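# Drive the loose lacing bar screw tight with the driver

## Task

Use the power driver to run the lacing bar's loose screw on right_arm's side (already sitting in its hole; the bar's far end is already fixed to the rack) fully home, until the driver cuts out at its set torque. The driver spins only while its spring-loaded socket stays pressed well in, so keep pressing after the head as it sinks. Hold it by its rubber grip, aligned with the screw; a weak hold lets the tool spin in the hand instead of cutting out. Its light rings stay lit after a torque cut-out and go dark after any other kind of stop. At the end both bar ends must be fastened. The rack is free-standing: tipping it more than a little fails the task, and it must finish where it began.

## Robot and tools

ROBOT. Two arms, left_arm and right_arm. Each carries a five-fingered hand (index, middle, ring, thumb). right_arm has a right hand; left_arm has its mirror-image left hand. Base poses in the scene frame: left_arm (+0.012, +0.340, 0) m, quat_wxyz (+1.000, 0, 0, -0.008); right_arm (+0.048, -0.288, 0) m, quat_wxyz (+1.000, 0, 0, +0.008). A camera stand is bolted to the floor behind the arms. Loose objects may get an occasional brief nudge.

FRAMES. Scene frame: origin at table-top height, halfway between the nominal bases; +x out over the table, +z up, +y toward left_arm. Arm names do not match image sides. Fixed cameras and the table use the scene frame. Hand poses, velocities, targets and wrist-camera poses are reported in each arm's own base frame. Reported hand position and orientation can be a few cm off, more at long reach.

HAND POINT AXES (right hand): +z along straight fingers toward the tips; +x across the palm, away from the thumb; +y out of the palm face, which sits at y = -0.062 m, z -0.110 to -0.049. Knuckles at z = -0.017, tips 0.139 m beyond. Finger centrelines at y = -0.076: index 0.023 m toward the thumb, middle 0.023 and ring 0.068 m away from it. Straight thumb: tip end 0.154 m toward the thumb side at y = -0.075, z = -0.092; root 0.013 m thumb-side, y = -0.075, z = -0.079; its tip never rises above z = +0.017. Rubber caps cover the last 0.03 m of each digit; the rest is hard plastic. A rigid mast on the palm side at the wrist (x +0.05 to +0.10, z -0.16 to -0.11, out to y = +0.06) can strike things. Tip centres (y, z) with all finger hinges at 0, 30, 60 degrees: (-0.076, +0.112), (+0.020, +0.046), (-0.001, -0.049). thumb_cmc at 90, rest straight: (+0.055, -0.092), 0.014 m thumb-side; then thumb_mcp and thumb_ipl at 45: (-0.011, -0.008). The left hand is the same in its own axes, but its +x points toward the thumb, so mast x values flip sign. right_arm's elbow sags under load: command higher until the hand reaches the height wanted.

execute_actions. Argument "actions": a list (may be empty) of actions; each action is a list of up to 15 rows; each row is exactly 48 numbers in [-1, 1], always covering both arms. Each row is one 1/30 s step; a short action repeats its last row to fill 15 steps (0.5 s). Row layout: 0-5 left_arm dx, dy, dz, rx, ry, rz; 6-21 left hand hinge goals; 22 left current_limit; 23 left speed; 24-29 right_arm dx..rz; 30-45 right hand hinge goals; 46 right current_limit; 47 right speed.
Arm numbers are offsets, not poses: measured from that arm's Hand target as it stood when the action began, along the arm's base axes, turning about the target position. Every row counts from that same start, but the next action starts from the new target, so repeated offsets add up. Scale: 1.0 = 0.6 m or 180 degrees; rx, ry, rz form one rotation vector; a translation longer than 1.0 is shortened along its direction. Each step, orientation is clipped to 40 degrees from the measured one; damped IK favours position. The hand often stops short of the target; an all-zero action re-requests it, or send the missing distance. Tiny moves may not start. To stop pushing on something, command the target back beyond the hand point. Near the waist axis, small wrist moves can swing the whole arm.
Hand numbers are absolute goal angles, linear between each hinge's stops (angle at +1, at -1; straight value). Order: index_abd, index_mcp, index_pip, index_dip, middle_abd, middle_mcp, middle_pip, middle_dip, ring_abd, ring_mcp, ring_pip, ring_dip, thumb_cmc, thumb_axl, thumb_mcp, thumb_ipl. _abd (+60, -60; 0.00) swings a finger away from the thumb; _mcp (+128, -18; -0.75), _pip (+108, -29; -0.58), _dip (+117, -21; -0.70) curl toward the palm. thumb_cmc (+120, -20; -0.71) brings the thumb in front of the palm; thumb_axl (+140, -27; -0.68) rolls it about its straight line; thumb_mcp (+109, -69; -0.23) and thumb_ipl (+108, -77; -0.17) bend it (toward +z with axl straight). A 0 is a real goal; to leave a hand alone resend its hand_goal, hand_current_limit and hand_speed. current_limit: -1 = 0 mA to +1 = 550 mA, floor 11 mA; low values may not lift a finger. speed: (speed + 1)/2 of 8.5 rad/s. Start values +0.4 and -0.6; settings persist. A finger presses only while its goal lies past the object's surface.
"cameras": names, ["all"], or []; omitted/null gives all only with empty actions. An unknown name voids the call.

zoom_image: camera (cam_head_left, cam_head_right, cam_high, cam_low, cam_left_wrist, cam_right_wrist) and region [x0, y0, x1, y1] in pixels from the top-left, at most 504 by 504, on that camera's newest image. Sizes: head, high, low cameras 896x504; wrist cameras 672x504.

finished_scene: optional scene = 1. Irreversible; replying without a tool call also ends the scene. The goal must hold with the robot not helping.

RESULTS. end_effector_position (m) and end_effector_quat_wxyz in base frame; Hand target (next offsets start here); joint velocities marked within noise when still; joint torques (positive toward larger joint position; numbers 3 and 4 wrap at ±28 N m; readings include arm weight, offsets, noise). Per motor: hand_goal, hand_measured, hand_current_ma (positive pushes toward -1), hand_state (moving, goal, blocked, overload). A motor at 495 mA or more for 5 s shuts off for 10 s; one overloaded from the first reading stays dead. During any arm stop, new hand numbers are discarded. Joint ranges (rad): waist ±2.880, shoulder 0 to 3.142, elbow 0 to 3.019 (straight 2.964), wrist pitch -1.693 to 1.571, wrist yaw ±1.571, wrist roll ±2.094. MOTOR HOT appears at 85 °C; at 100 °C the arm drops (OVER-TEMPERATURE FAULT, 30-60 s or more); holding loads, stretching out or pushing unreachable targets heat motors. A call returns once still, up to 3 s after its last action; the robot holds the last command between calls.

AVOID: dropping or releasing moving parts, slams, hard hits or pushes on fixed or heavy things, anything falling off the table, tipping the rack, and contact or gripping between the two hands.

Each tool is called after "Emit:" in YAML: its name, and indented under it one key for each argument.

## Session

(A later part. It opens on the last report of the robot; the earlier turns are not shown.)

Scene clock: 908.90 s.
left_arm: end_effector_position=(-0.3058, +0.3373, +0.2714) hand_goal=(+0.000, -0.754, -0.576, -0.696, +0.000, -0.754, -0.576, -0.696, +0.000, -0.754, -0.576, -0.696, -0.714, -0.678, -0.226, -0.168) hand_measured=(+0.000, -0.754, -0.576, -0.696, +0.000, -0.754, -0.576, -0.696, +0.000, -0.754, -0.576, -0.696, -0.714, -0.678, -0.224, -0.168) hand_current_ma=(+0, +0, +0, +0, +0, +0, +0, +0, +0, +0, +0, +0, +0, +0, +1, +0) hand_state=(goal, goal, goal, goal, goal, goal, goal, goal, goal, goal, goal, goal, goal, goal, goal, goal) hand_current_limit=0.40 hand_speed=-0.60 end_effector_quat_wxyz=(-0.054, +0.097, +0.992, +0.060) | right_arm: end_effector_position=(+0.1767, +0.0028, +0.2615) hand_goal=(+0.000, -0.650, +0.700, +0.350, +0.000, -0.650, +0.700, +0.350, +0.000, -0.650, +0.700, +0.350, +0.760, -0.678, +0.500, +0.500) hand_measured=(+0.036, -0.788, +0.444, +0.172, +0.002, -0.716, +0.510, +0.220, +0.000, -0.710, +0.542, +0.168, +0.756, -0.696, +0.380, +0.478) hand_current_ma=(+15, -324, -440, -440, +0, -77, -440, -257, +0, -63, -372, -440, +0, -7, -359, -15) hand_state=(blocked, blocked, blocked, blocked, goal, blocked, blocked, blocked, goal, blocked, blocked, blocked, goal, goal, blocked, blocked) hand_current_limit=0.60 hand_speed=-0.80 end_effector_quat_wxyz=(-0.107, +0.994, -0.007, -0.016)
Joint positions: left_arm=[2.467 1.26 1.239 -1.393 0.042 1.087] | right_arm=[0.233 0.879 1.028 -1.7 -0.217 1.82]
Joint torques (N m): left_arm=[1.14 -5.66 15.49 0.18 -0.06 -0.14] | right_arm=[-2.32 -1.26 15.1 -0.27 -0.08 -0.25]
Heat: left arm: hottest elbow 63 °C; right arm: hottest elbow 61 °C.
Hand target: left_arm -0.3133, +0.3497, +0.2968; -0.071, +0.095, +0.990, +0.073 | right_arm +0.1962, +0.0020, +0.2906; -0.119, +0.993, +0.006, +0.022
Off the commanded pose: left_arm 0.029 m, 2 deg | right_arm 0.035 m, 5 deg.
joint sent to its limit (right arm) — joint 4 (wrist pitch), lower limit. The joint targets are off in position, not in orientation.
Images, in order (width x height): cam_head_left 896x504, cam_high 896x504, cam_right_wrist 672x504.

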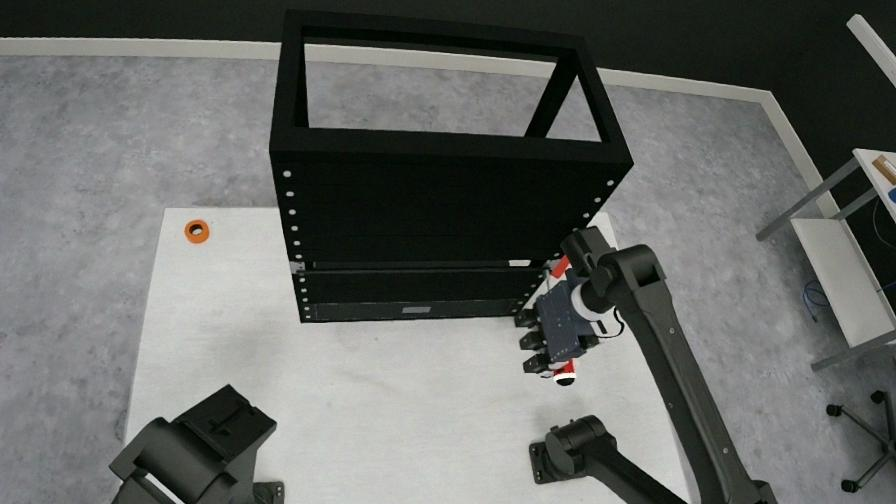

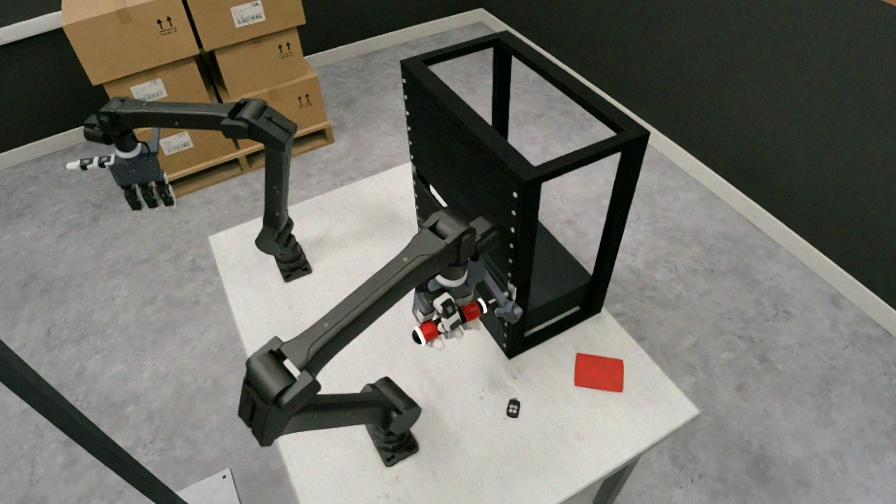

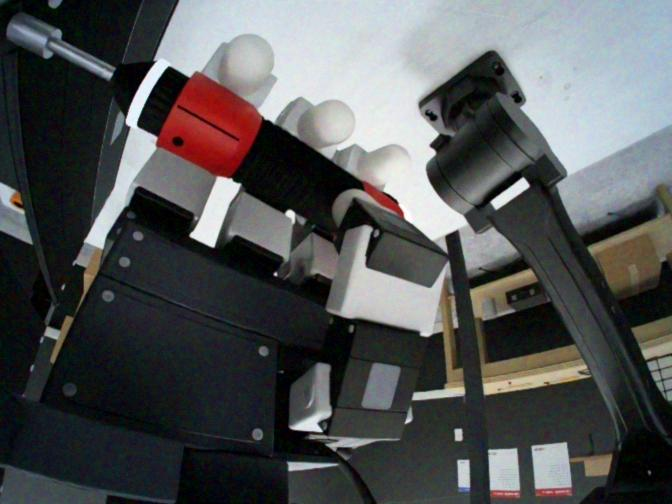

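Emit:
execute_actions:
  actions:
    - [[0,0,0,0,0,0,0,-0.754,-0.576,-0.696,0,-0.754,-0.576,-0.696,0,-0.754,-0.576,-0.696,-0.714,-0.678,-0.226,-0.168,0.4,-0.6,0.0067,0,0,0,0,0,0,-0.65,0.7,0.35,0,-0.65,0.7,0.35,0,-0.65,0.7,0.35,0.76,-0.678,0.5,0.5,0.6,-0.8]]
  cameras: ["cam_high","cam_head_left","cam_right_wrist"]

Emit:
zoom_image:
  camera: "cam_head_left"
  region: [520, 250, 580, 300]

Emit:
zoom_image:
  camera: "cam_high"
  region: [470, 270, 530, 320]

Emit:
zoom_image:
  camera: "cam_right_wrist"
  region: [0, 0, 300, 200]

Scene clock: 914.13 s.
left_arm: end_effector_position=(-0.3058, +0.3373, +0.2714) hand_goal=(+0.000, -0.754, -0.576, -0.696, +0.000, -0.754, -0.576, -0.696, +0.000, -0.754, -0.576, -0.696, -0.714, -0.678, -0.226, -0.168) hand_measured=(+0.000, -0.754, -0.576, -0.696, +0.000, -0.754, -0.576, -0.696, +0.000, -0.754, -0.576, -0.696, -0.714, -0.678, -0.224, -0.168) hand_current_ma=(+0, +0, +0, +0, +0, +0, +0, +0, +0, +0, +0, +0, +0, +0, +1, +0) hand_state=(goal, goal, goal, goal, goal, goal, goal, goal, goal, goal, goal, goal, goal, goal, goal, goal) hand_current_limit=0.40 hand_speed=-0.60 end_effector_quat_wxyz=(-0.054, +0.097, +0.992, +0.060) | right_arm: end_effector_position=(+0.1789, +0.0034, +0.2615) hand_goal=(+0.000, -0.650, +0.700, +0.350, +0.000, -0.650, +0.700, +0.350, +0.000, -0.650, +0.700, +0.350, +0.760, -0.678, +0.500, +0.500) hand_measured=(+0.036, -0.762, +0.444, +0.174, +0.018, -0.692, +0.534, +0.212, +0.004, -0.702, +0.550, +0.188, +0.756, -0.696, +0.362, +0.512) hand_current_ma=(+17, -215, -440, -440, +4, -34, -409, -289, +0, -49, -335, -393, +0, -8, -440, +4) hand_state=(blocked, blocked, blocked, blocked, goal, blocked, blocked, blocked, goal, blocked, blocked, blocked, goal, goal, blocked, goal) hand_current_limit=0.60 hand_speed=-0.80 end_effector_quat_wxyz=(-0.110, +0.994, -0.010, -0.020)
Joint positions: left_arm=[2.467 1.26 1.239 -1.393 0.042 1.087] | right_arm=[0.225 0.892 1.035 -1.702 -0.225 1.819]
Joint torques (N m): left_arm=[1.44 -5.13 15.43 0.21 -0.11 -0.12] | right_arm=[-2.26 -1.61 15.16 -0.34 -0.17 -0.32]
Heat: left arm: hottest elbow 63 °C; right arm: hottest elbow 61 °C.
Hand target: left_arm -0.3133, +0.3497, +0.2968; -0.071, +0.095, +0.990, +0.073 | right_arm +0.2002, +0.0020, +0.2906; -0.119, +0.993, +0.006, +0.022
Off the commanded pose: left_arm 0.029 m, 2 deg | right_arm 0.036 m, 5 deg.
joint sent to its limit (right arm) — joint 4 (wrist pitch), lower limit. The joint targets are off in position, not in orientation.
Images, in order (width x height): cam_head_left 896x504, cam_high 896x504, cam_right_wrist 672x504.

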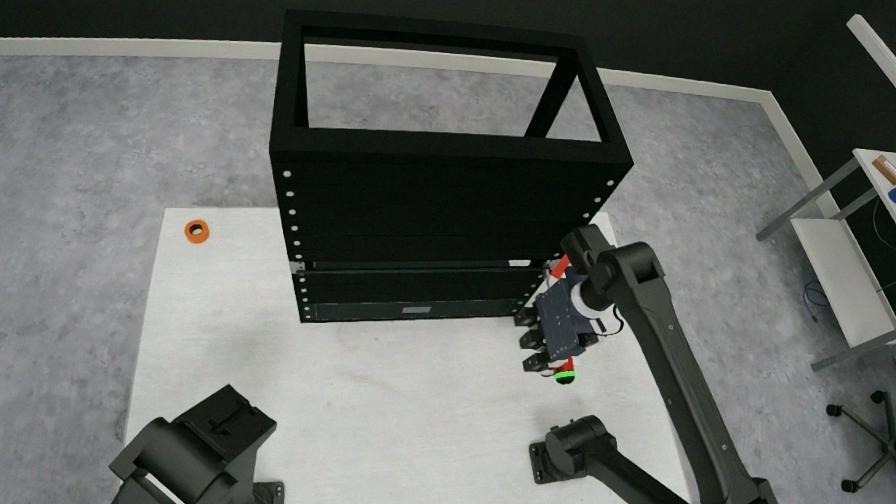

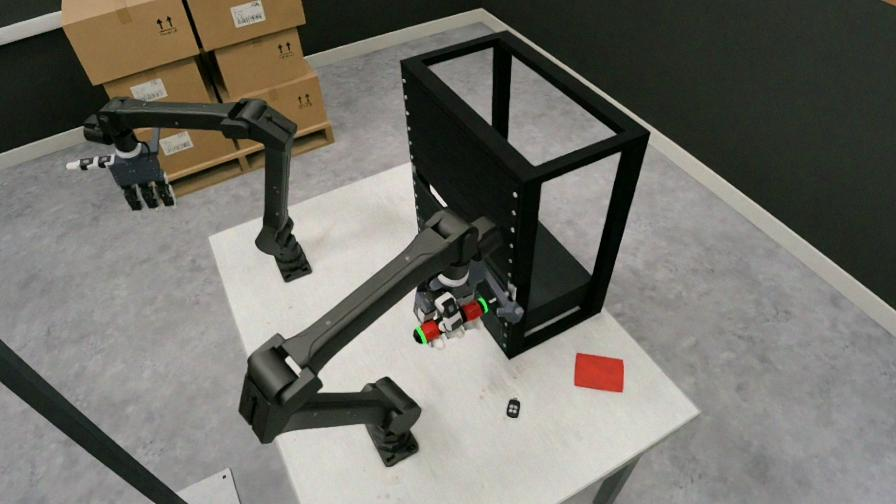

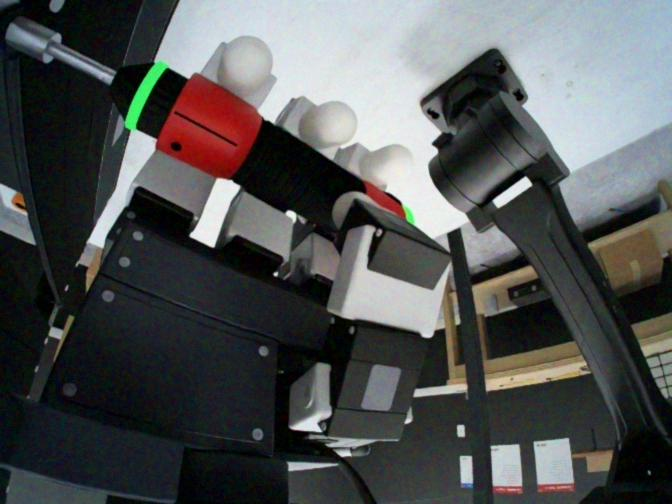

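Scaled by 8.400 from the camera's 896x504 image, which has a finer 1280x720 frame.

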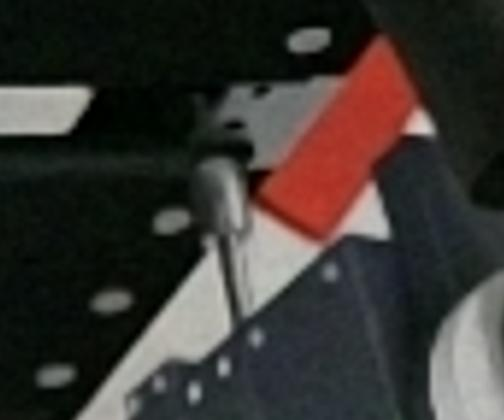

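Scaled by 8.400 from the camera's 896x504 image, which has a finer 1280x720 frame.

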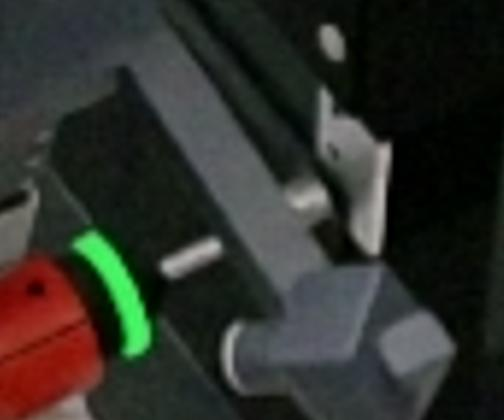

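Scaled by 1.680 from the camera's 672x504 image, which has a finer 960x720 frame.

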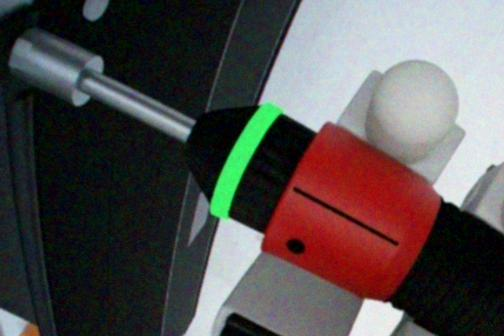

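Emit:
execute_actions:
  actions:
    - [[0,0,0,0,0,0,0,-0.754,-0.576,-0.696,0,-0.754,-0.576,-0.696,0,-0.754,-0.576,-0.696,-0.714,-0.678,-0.226,-0.168,0.4,-0.6,-0.025,0,0,0,0,0,0,-0.65,0.7,0.35,0,-0.65,0.7,0.35,0,-0.65,0.7,0.35,0.76,-0.678,0.5,0.5,0.5,-0.8]]
    - [[0,0,0,0,0,0,0,-0.754,-0.576,-0.696,0,-0.754,-0.576,-0.696,0,-0.754,-0.576,-0.696,-0.714,-0.678,-0.226,-0.168,0.4,-0.6,-0.03,0,0,0,0,0,0,-0.65,0.7,0.35,0,-0.65,0.7,0.35,0,-0.65,0.7,0.35,0.76,-0.678,0.5,0.5,0.5,-0.8]]
  cameras: ["cam_high","cam_head_left","cam_right_wrist"]

Emit:
zoom_image:
  camera: "cam_head_left"
  region: [520, 250, 580, 300]

Emit:
zoom_image:
  camera: "cam_high"
  region: [470, 270, 530, 320]

Scene clock: 922.23 s.
left_arm: end_effector_position=(-0.3058, +0.3373, +0.2714) hand_goal=(+0.000, -0.754, -0.576, -0.696, +0.000, -0.754, -0.576, -0.696, +0.000, -0.754, -0.576, -0.696, -0.714, -0.678, -0.226, -0.168) hand_measured=(+0.000, -0.754, -0.576, -0.696, +0.000, -0.754, -0.576, -0.696, +0.000, -0.754, -0.576, -0.696, -0.714, -0.678, -0.224, -0.168) hand_current_ma=(+0, +0, +0, +0, +0, +0, +0, +0, +0, +0, +0, +0, +0, +0, +1, +0) hand_state=(goal, goal, goal, goal, goal, goal, goal, goal, goal, goal, goal, goal, goal, goal, goal, goal) hand_current_limit=0.40 hand_speed=-0.60 end_effector_quat_wxyz=(-0.054, +0.097, +0.992, +0.060) | right_arm: end_effector_position=(+0.1628, -0.0024, +0.2738) hand_goal=(+0.000, -0.650, +0.700, +0.350, +0.000, -0.650, +0.700, +0.350, +0.000, -0.650, +0.700, +0.350, +0.760, -0.678, +0.500, +0.500) hand_measured=(+0.024, -0.762, +0.444, +0.190, +0.014, -0.704, +0.534, +0.212, +0.004, -0.726, +0.546, +0.192, +0.758, -0.694, +0.362, +0.510) hand_current_ma=(+8, -215, -412, -391, +3, -53, -409, -289, +0, -100, -355, -377, +0, -7, -412, +3) hand_state=(blocked, blocked, blocked, blocked, goal, blocked, blocked, blocked, goal, blocked, blocked, blocked, goal, goal, blocked, goal) hand_current_limit=0.50 hand_speed=-0.80 end_effector_quat_wxyz=(-0.108, +0.994, -0.011, +0.026)
Joint positions: left_arm=[2.467 1.26 1.239 -1.393 0.042 1.087] | right_arm=[0.239 0.789 1.024 -1.7 -0.197 1.842]
Joint torques (N m): left_arm=[1.38 -5.25 15.53 0.4 -0.06 -0.17] | right_arm=[-0.32 -1.38 11.45 -0.03 0.1 0.15]
Heat: left arm: hottest elbow 64 °C; right arm: hottest elbow 62 °C.
Hand target: left_arm -0.3133, +0.3497, +0.2968; -0.071, +0.095, +0.990, +0.073 | right_arm +0.1672, +0.0020, +0.2906; -0.119, +0.993, +0.006, +0.022
Off the commanded pose: left_arm 0.029 m, 2 deg | right_arm 0.018 m, 2 deg.
joint sent to its limit (right arm) — joint 4 (wrist pitch), lower limit. The joint targets are off in position and orientation.
Images, in order (width x height): cam_head_left 896x504, cam_high 896x504, cam_right_wrist 672x504.

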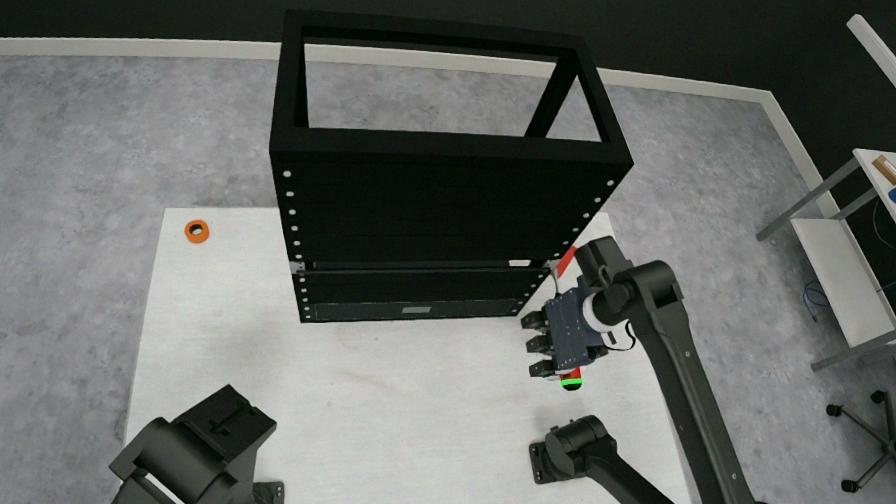

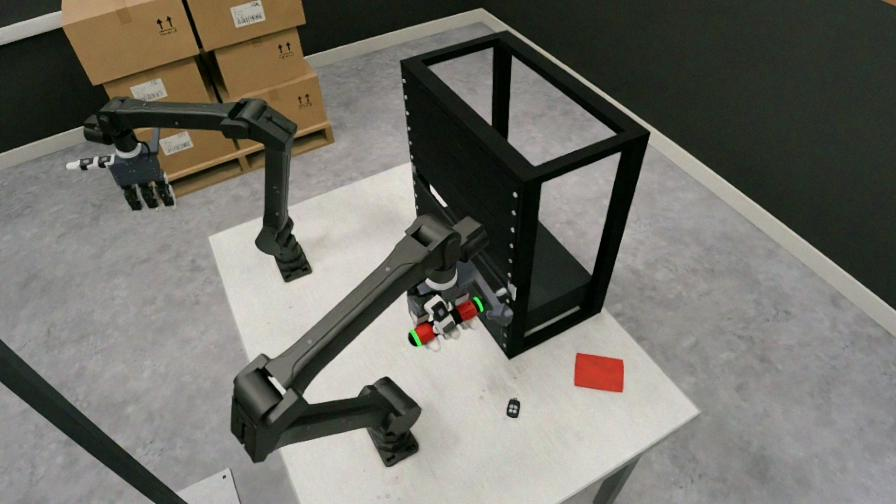

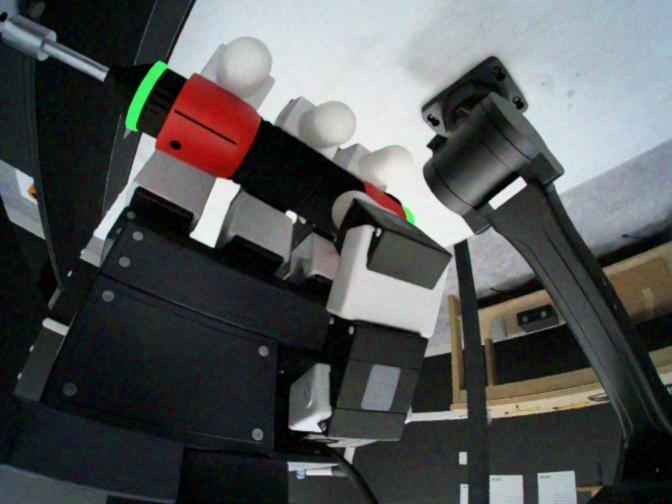

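Scaled by 8.400 from the camera's 896x504 image, which has a finer 1280x720 frame.

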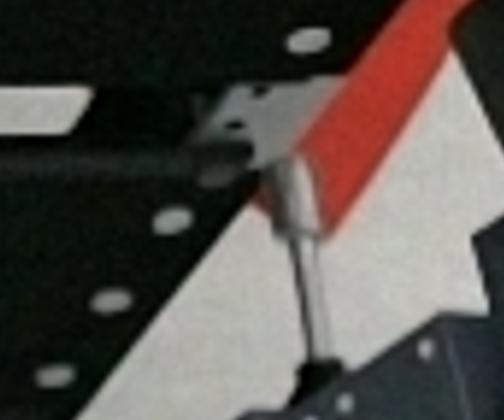

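Scaled by 8.400 from the camera's 896x504 image, which has a finer 1280x720 frame.

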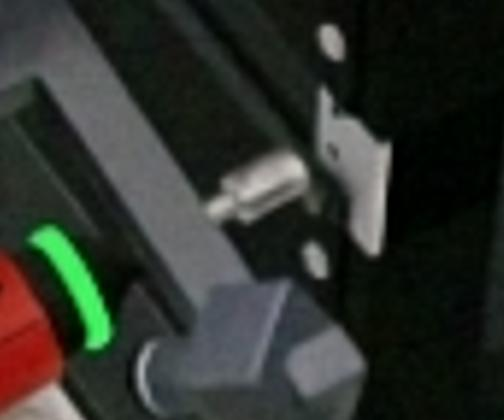

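Emit:
execute_actions:
  actions:
    - [[0,0,0,0,0,0,0,-0.754,-0.576,-0.696,0,-0.754,-0.576,-0.696,0,-0.754,-0.576,-0.696,-0.714,-0.678,-0.226,-0.168,0.4,-0.6,-0.05,0,-0.05,0,0,0,0,-0.65,0.7,0.35,0,-0.65,0.7,0.35,0,-0.65,0.7,0.35,0.76,-0.678,0.5,0.5,0.5,-0.8]]
    - [[0,0,0,0,0,0,0,-0.754,-0.576,-0.696,0,-0.754,-0.576,-0.696,0,-0.754,-0.576,-0.696,-0.714,-0.678,-0.226,-0.168,0.4,-0.6,0,0.06,-0.05,0.0882,0.0127,0.0828,0,-0.65,0.7,0.35,0,-0.65,0.7,0.35,0,-0.65,0.7,0.35,0.76,-0.678,0.5,0.5,0.5,-0.8]]
    - [[0,0,0,0,0,0,0,-0.754,-0.576,-0.696,0,-0.754,-0.576,-0.696,0,-0.754,-0.576,-0.696,-0.714,-0.678,-0.226,-0.168,0.4,-0.6,0.01,0.08,-0.05,0.0819,0.0351,0.0828,0,-0.65,0.7,0.35,0,-0.65,0.7,0.35,0,-0.65,0.7,0.35,0.76,-0.678,0.5,0.5,0.5,-0.8]]
  cameras: ["cam_high","cam_head_left","cam_right_wrist","cam_head_right"]

Emit:
zoom_image:
  camera: "cam_head_right"
  region: [505, 240, 555, 290]

Emit:
zoom_image:
  camera: "cam_high"
  region: [490, 270, 540, 320]

Emit:
zoom_image:
  camera: "cam_head_left"
  region: [520, 250, 580, 300]

Scene clock: 956.23 s.
left_arm: end_effector_position=(-0.3058, +0.3373, +0.2714) hand_goal=(+0.000, -0.754, -0.576, -0.696, +0.000, -0.754, -0.576, -0.696, +0.000, -0.754, -0.576, -0.696, -0.714, -0.678, -0.226, -0.168) hand_measured=(+0.000, -0.754, -0.576, -0.696, +0.000, -0.754, -0.576, -0.696, +0.000, -0.754, -0.576, -0.696, -0.714, -0.678, -0.224, -0.168) hand_current_ma=(+0, +0, +0, +0, +0, +0, +0, +0, +0, +0, +0, +0, +0, +0, +1, +0) hand_state=(goal, goal, goal, goal, goal, goal, goal, goal, goal, goal, goal, goal, goal, goal, goal, goal) hand_current_limit=0.40 hand_speed=-0.60 end_effector_quat_wxyz=(-0.054, +0.097, +0.992, +0.060) | right_arm: end_effector_position=(+0.1428, +0.0818, +0.1917) hand_goal=(+0.000, -0.650, +0.700, +0.350, +0.000, -0.650, +0.700, +0.350, +0.000, -0.650, +0.700, +0.350, +0.760, -0.678, +0.500, +0.500) hand_measured=(+0.024, -0.762, +0.444, +0.190, +0.014, -0.704, +0.534, +0.212, +0.004, -0.722, +0.546, +0.192, +0.758, -0.694, +0.362, +0.510) hand_current_ma=(+8, -215, -412, -391, +3, -53, -409, -289, +0, -93, -355, -375, +0, -7, -412, +3) hand_state=(blocked, blocked, blocked, blocked, goal, blocked, blocked, blocked, goal, blocked, blocked, blocked, goal, goal, blocked, goal) hand_current_limit=0.50 hand_speed=-0.80 end_effector_quat_wxyz=(-0.339, +0.916, +0.208, -0.058)
Joint positions: left_arm=[2.467 1.26 1.239 -1.393 0.042 1.087] | right_arm=[0.256 0.809 0.814 -1.689 -0.694 1.34]
Joint torques (N m): left_arm=[1.44 -5.6 15.62 0.34 -0.07 -0.15] | right_arm=[-0.56 -1.73 9.28 -0.49 -1.14 -0.08]
Heat: left arm: hottest elbow 64 °C; right arm: hottest elbow 57 °C.
Hand target: left_arm -0.3133, +0.3497, +0.2968; -0.071, +0.095, +0.990, +0.073 | right_arm +0.1432, +0.0860, +0.2006; -0.380, +0.890, +0.238, -0.082
Off the commanded pose: left_arm 0.029 m, 2 deg | right_arm 0.010 m, 7 deg.
joint sent to its limit (right arm) — joint 4 (wrist pitch), lower limit. The joint targets are off in position and orientation.
Images, in order (width x height): cam_head_left 896x504, cam_head_right 896x504, cam_high 896x504, cam_right_wrist 672x504.

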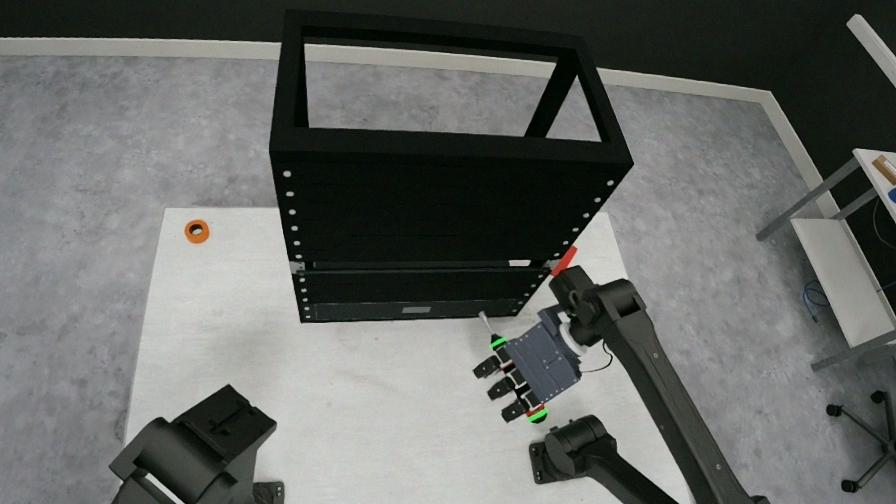

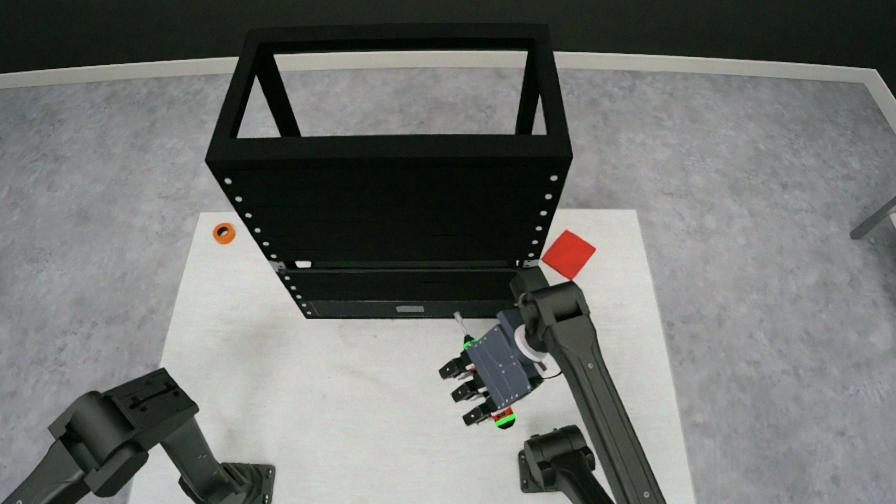

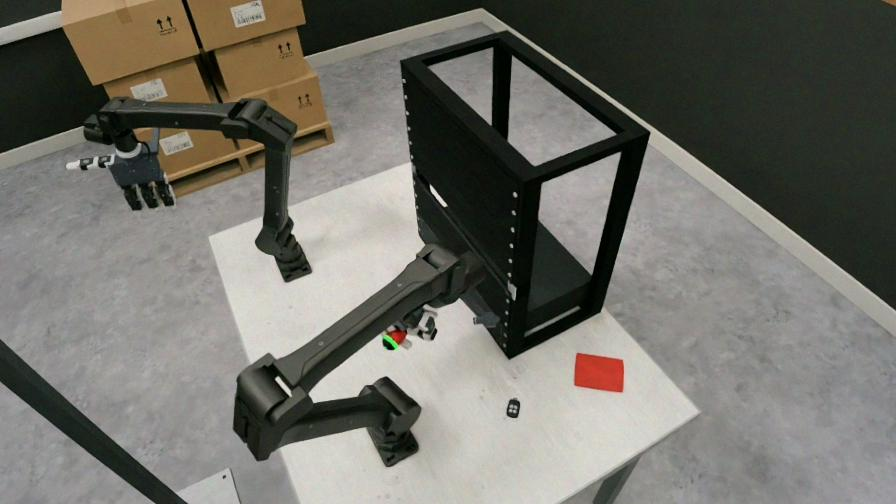

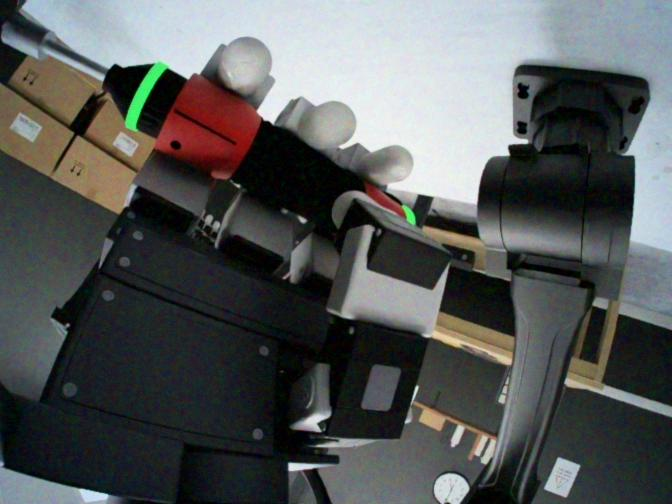

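Scaled by 10.080 from the camera's 896x504 image, which has a finer 1280x720 frame.

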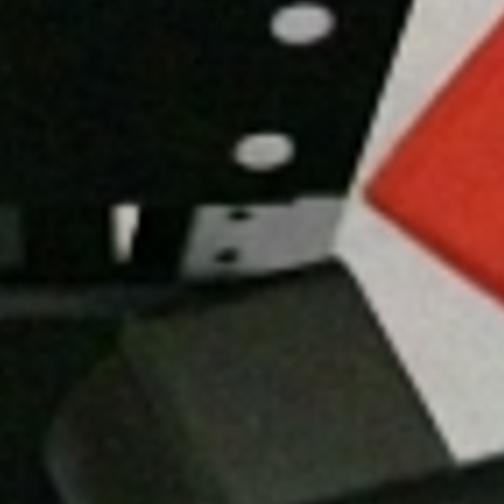

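Scaled by 10.080 from the camera's 896x504 image, which has a finer 1280x720 frame.

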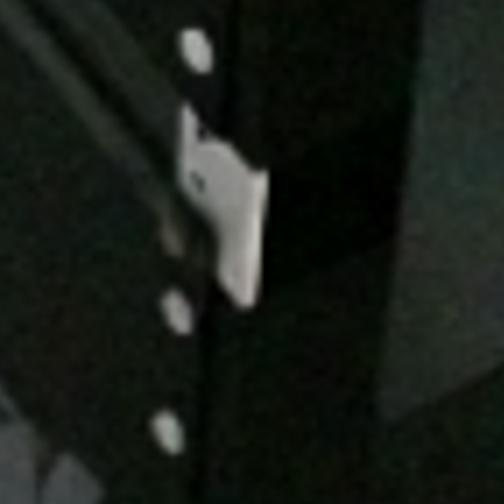

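Scaled by 8.400 from the camera's 896x504 image, which has a finer 1280x720 frame.

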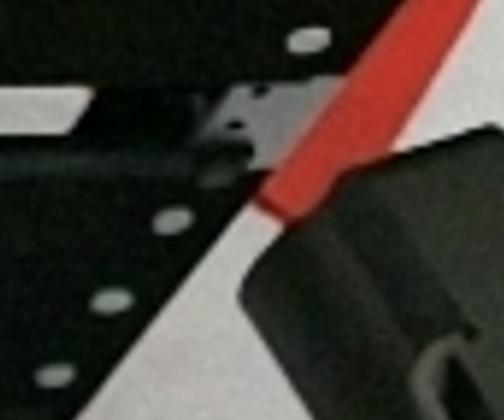

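Emit:
execute_actions:
  actions:
    - [[0,0,0,0,0,0,0,-0.754,-0.576,-0.696,0,-0.754,-0.576,-0.696,0,-0.754,-0.576,-0.696,-0.714,-0.678,-0.226,-0.168,0.4,-0.6,0.025,0.03,-0.08,0.0289,0.0167,0,0,-0.65,0.7,0.35,0,-0.65,0.7,0.35,0,-0.65,0.7,0.35,0.76,-0.678,0.5,0.5,0.5,-0.8]]
    - [[0,0,0,0,0,0,0,-0.754,-0.576,-0.696,0,-0.754,-0.576,-0.696,0,-0.754,-0.576,-0.696,-0.714,-0.678,-0.226,-0.168,0.4,-0.6,0.025,0.03,-0.08,0.0289,0.0167,0,0,-0.65,0.7,0.35,0,-0.65,0.7,0.35,0,-0.65,0.7,0.35,0.76,-0.678,0.5,0.5,0.5,-0.8]]
  cameras: ["cam_high","cam_head_right","cam_right_wrist"]

Scene clock: 991.70 s.
left_arm: end_effector_position=(-0.3058, +0.3373, +0.2714) hand_goal=(+0.000, -0.754, -0.576, -0.696, +0.000, -0.754, -0.576, -0.696, +0.000, -0.754, -0.576, -0.696, -0.714, -0.678, -0.226, -0.168) hand_measured=(+0.000, -0.754, -0.576, -0.696, +0.000, -0.754, -0.576, -0.696, +0.000, -0.754, -0.576, -0.696, -0.714, -0.678, -0.224, -0.168) hand_current_ma=(+0, +0, +0, +0, +0, +0, +0, +0, +0, +0, +0, +0, +0, +0, +1, +0) hand_state=(goal, goal, goal, goal, goal, goal, goal, goal, goal, goal, goal, goal, goal, goal, goal, goal) hand_current_limit=0.40 hand_speed=-0.60 end_effector_quat_wxyz=(-0.054, +0.097, +0.992, +0.060) | right_arm: end_effector_position=(+0.1627, +0.1177, +0.0987) hand_goal=(+0.000, -0.650, +0.700, +0.350, +0.000, -0.650, +0.700, +0.350, +0.000, -0.650, +0.700, +0.350, +0.760, -0.678, +0.500, +0.500) hand_measured=(+0.026, -0.762, +0.444, +0.190, +0.014, -0.704, +0.534, +0.212, +0.004, -0.722, +0.546, +0.194, +0.758, -0.694, +0.362, +0.510) hand_current_ma=(+8, -215, -412, -391, +3, -52, -409, -289, +0, -91, -355, -371, +0, -7, -412, +3) hand_state=(blocked, blocked, blocked, blocked, goal, blocked, blocked, blocked, goal, blocked, blocked, blocked, goal, goal, blocked, goal) hand_current_limit=0.50 hand_speed=-0.80 end_effector_quat_wxyz=(-0.461, +0.851, +0.218, -0.127)
Joint positions: left_arm=[2.467 1.26 1.239 -1.393 0.042 1.087] | right_arm=[0.184 1.156 0.68 -1.567 -0.916 1.018]
Joint torques (N m): left_arm=[1.14 -5.54 15.73 0.29 -0.09 -0.16] | right_arm=[-1.38 -3.96 7.54 -0.4 -1.35 -0.07]
Heat: left arm: hottest elbow 65 °C; right arm: hottest elbow 53 °C.
Hand target: left_arm -0.3133, +0.3497, +0.2968; -0.071, +0.095, +0.990, +0.073 | right_arm +0.1732, +0.1220, +0.1046; -0.471, +0.847, +0.224, -0.106
Off the commanded pose: left_arm 0.029 m, 2 deg | right_arm 0.013 m, 3 deg.
Images, in order (width x height): cam_head_right 896x504, cam_high 896x504, cam_right_wrist 672x504.

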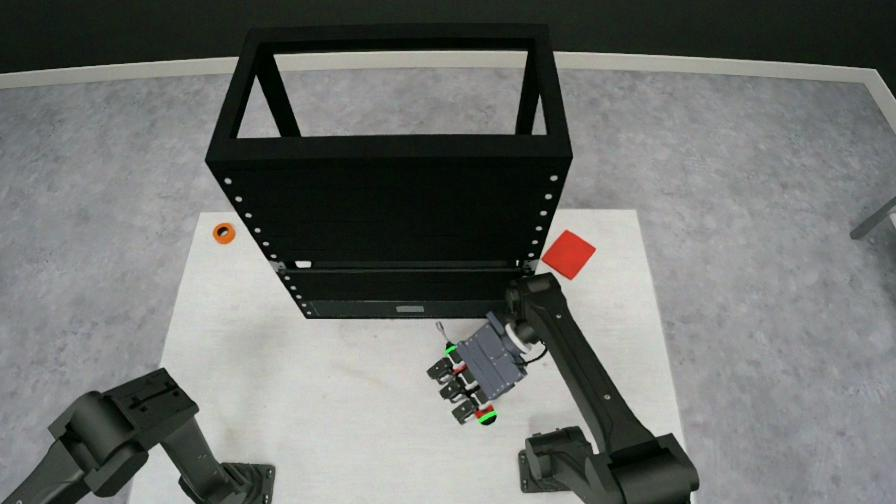

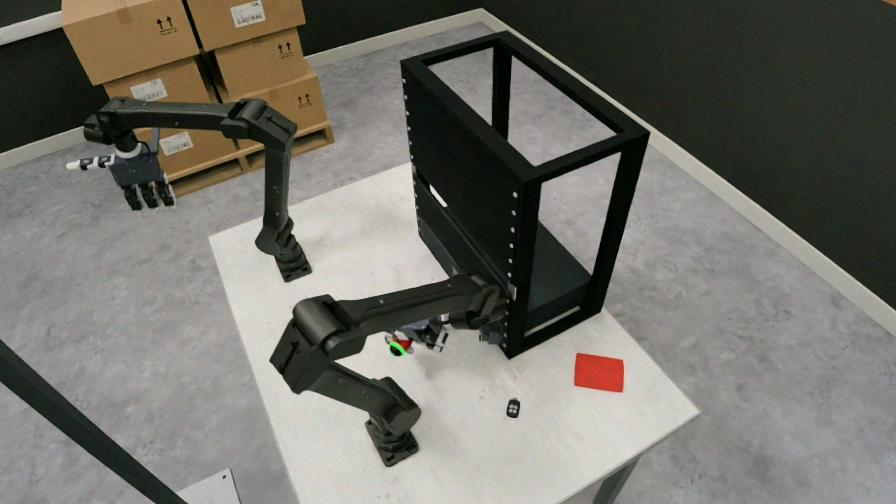

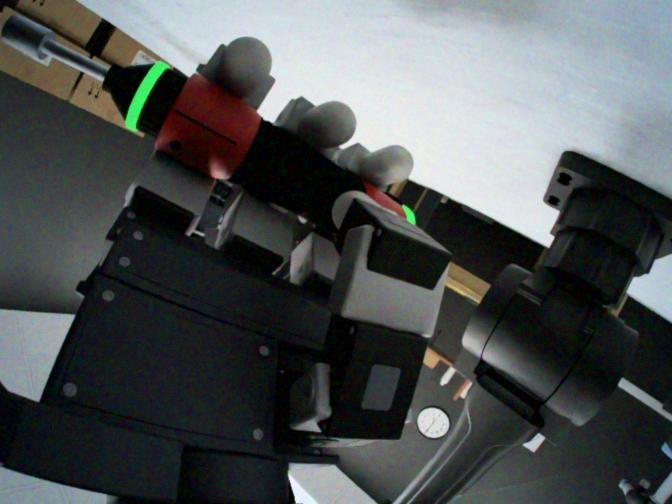

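Emit:
execute_actions:
  actions:
    - [[0,0,0,0,0,0,0,-0.754,-0.576,-0.696,0,-0.754,-0.576,-0.696,0,-0.754,-0.576,-0.696,-0.714,-0.678,-0.226,-0.168,0.4,-0.6,-0.06,0.06,-0.02,0,0,0,0,-0.65,0.7,0.35,0,-0.65,0.7,0.35,0,-0.65,0.7,0.35,0.76,-0.678,0.5,0.5,0.5,-0.8]]
    - [[0,0,0,0,0,0,0,-0.754,-0.576,-0.696,0,-0.754,-0.576,-0.696,0,-0.754,-0.576,-0.696,-0.714,-0.678,-0.226,-0.168,0.4,-0.6,0,0,-0.06,0.0144,0.0083,0,0,-0.65,0.7,0.35,0,-0.65,0.7,0.35,0,-0.65,0.7,0.35,0.76,-0.678,0.5,0.5,0.5,-0.8]]
  cameras: ["cam_high","cam_head_right","cam_right_wrist"]

Scene clock: 1001.57 s.
left_arm: end_effector_position=(-0.3058, +0.3373, +0.2714) hand_goal=(+0.000, -0.754, -0.576, -0.696, +0.000, -0.754, -0.576, -0.696, +0.000, -0.754, -0.576, -0.696, -0.714, -0.678, -0.226, -0.168) hand_measured=(+0.000, -0.754, -0.576, -0.696, +0.000, -0.754, -0.576, -0.696, +0.000, -0.754, -0.576, -0.696, -0.714, -0.678, -0.224, -0.168) hand_current_ma=(+0, +0, +0, +0, +0, +0, +0, +0, +0, +0, +0, +0, +0, +0, +1, +0) hand_state=(goal, goal, goal, goal, goal, goal, goal, goal, goal, goal, goal, goal, goal, goal, goal, goal) hand_current_limit=0.40 hand_speed=-0.60 end_effector_quat_wxyz=(-0.054, +0.097, +0.992, +0.060) | right_arm: end_effector_position=(+0.1259, +0.1533, +0.0505) hand_goal=(+0.000, -0.650, +0.700, +0.350, +0.000, -0.650, +0.700, +0.350, +0.000, -0.650, +0.700, +0.350, +0.760, -0.678, +0.500, +0.500) hand_measured=(+0.026, -0.762, +0.444, +0.190, +0.014, -0.702, +0.534, +0.212, +0.004, -0.718, +0.546, +0.196, +0.758, -0.696, +0.362, +0.510) hand_current_ma=(+9, -215, -413, -391, +3, -50, -409, -289, +0, -80, -355, -355, +0, -7, -412, +3) hand_state=(blocked, blocked, blocked, blocked, goal, blocked, blocked, blocked, goal, blocked, blocked, blocked, goal, goal, blocked, goal) hand_current_limit=0.50 hand_speed=-0.80 end_effector_quat_wxyz=(-0.480, +0.840, +0.218, -0.132)
Joint positions: left_arm=[2.467 1.26 1.239 -1.393 0.042 1.087] | right_arm=[0.35 1.129 0.516 -1.245 -1.016 1.251]
Joint torques (N m): left_arm=[1.44 -6.01 15.62 0.16 -0.03 -0.19] | right_arm=[-2.37 -3.25 7.24 -0.03 -1.53 -0.06]
Heat: left arm: hottest elbow 65 °C; right arm: hottest elbow 52 °C.
Hand target: left_arm -0.3133, +0.3497, +0.2968; -0.071, +0.095, +0.990, +0.073 | right_arm +0.1372, +0.1580, +0.0566; -0.493, +0.834, +0.220, -0.112
Off the commanded pose: left_arm 0.029 m, 2 deg | right_arm 0.014 m, 3 deg.
Images, in order (width x height): cam_head_right 896x504, cam_high 896x504, cam_right_wrist 672x504.

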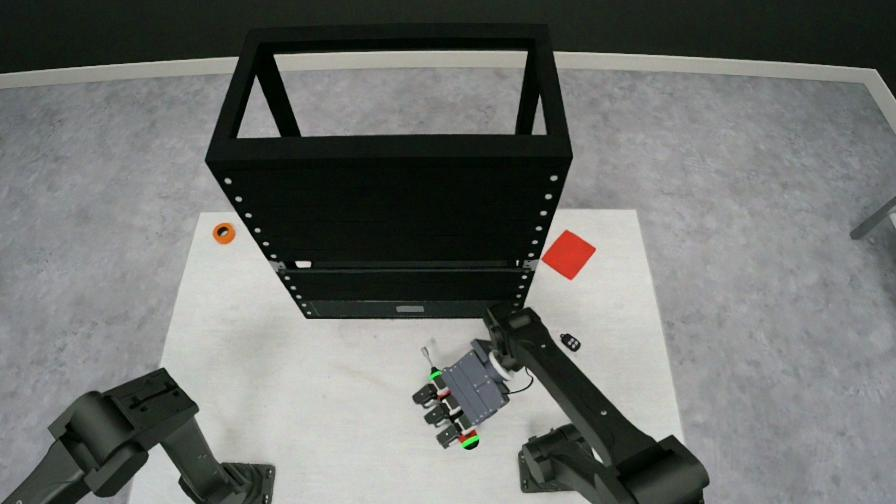

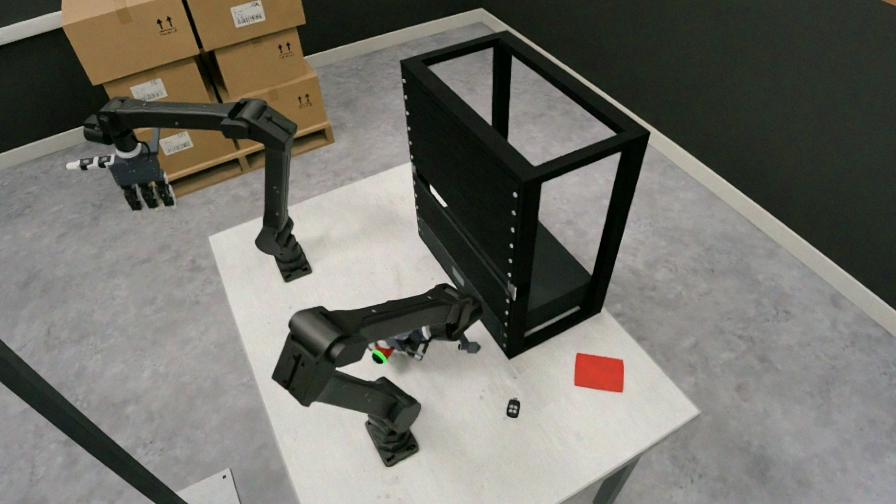

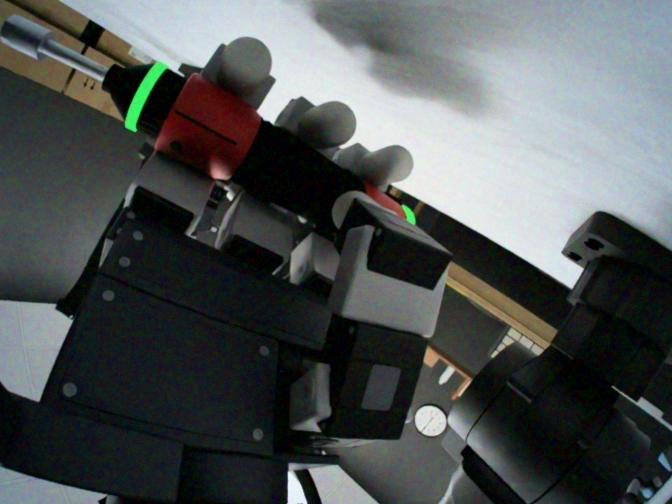

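Emit:
execute_actions:
  actions:
    - [[0,0,0,0,0,0,0,-0.754,-0.576,-0.696,0,-0.754,-0.576,-0.696,0,-0.754,-0.576,-0.696,-0.714,-0.678,-0.226,-0.168,0.4,-0.6,0,0,-0.055,-0.017,-0.0096,0,0,-0.65,0.7,0.35,0,-0.65,0.7,0.35,0,-0.65,0.7,0.35,0.76,-0.678,0.5,0.5,0.4,-0.8]]
  cameras: ["cam_right_wrist","cam_low"]

Scene clock: 1006.40 s.
left_arm: end_effector_position=(-0.3058, +0.3373, +0.2714) hand_goal=(+0.000, -0.754, -0.576, -0.696, +0.000, -0.754, -0.576, -0.696, +0.000, -0.754, -0.576, -0.696, -0.714, -0.678, -0.226, -0.168) hand_measured=(+0.000, -0.754, -0.576, -0.696, +0.000, -0.754, -0.576, -0.696, +0.000, -0.754, -0.576, -0.696, -0.714, -0.678, -0.224, -0.168) hand_current_ma=(+0, +0, +0, +0, +0, +0, +0, +0, +0, +0, +0, +0, +0, +0, +1, +0) hand_state=(goal, goal, goal, goal, goal, goal, goal, goal, goal, goal, goal, goal, goal, goal, goal, goal) hand_current_limit=0.40 hand_speed=-0.60 end_effector_quat_wxyz=(-0.054, +0.097, +0.992, +0.060) | right_arm: end_effector_position=(+0.1344, +0.1520, +0.0198) hand_goal=(+0.000, -0.650, +0.700, +0.350, +0.000, -0.650, +0.700, +0.350, +0.000, -0.650, +0.700, +0.350, +0.760, -0.678, +0.500, +0.500) hand_measured=(+0.026, -0.762, +0.444, +0.190, +0.014, -0.702, +0.534, +0.212, +0.004, -0.718, +0.546, +0.196, +0.758, -0.696, +0.362, +0.510) hand_current_ma=(+9, -215, -385, -385, +3, -50, -385, -289, +0, -80, -355, -355, +0, -7, -385, +3) hand_state=(blocked, blocked, blocked, blocked, goal, blocked, blocked, blocked, goal, blocked, blocked, blocked, goal, goal, blocked, goal) hand_current_limit=0.40 hand_speed=-0.80 end_effector_quat_wxyz=(-0.465, +0.852, +0.213, -0.109)
Joint positions: left_arm=[2.467 1.26 1.239 -1.393 0.042 1.087] | right_arm=[0.356 1.163 0.461 -1.051 -0.985 1.338]
Joint torques (N m): left_arm=[1.49 -5.71 15.54 0.24 -0.1 -0.15] | right_arm=[-0.38 -3.31 6.32 0.18 -0.83 0.12]
Heat: left arm: hottest elbow 65 °C; right arm: hottest elbow 51 °C.
Hand target: left_arm -0.3133, +0.3497, +0.2968; -0.071, +0.095, +0.990, +0.073 | right_arm +0.1372, +0.1580, +0.0236; -0.467, +0.849, +0.225, -0.105
Off the commanded pose: left_arm 0.029 m, 2 deg | right_arm 0.008 m, 1 deg.
Images, in order (width x height): cam_low 896x504, cam_right_wrist 672x504.

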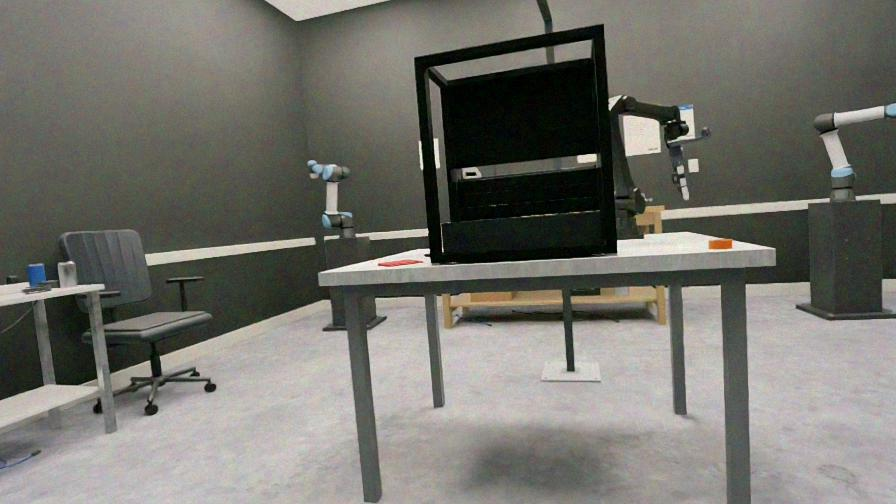

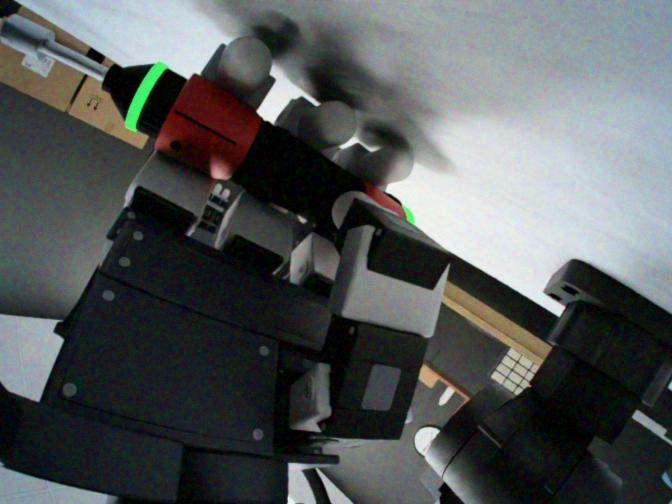

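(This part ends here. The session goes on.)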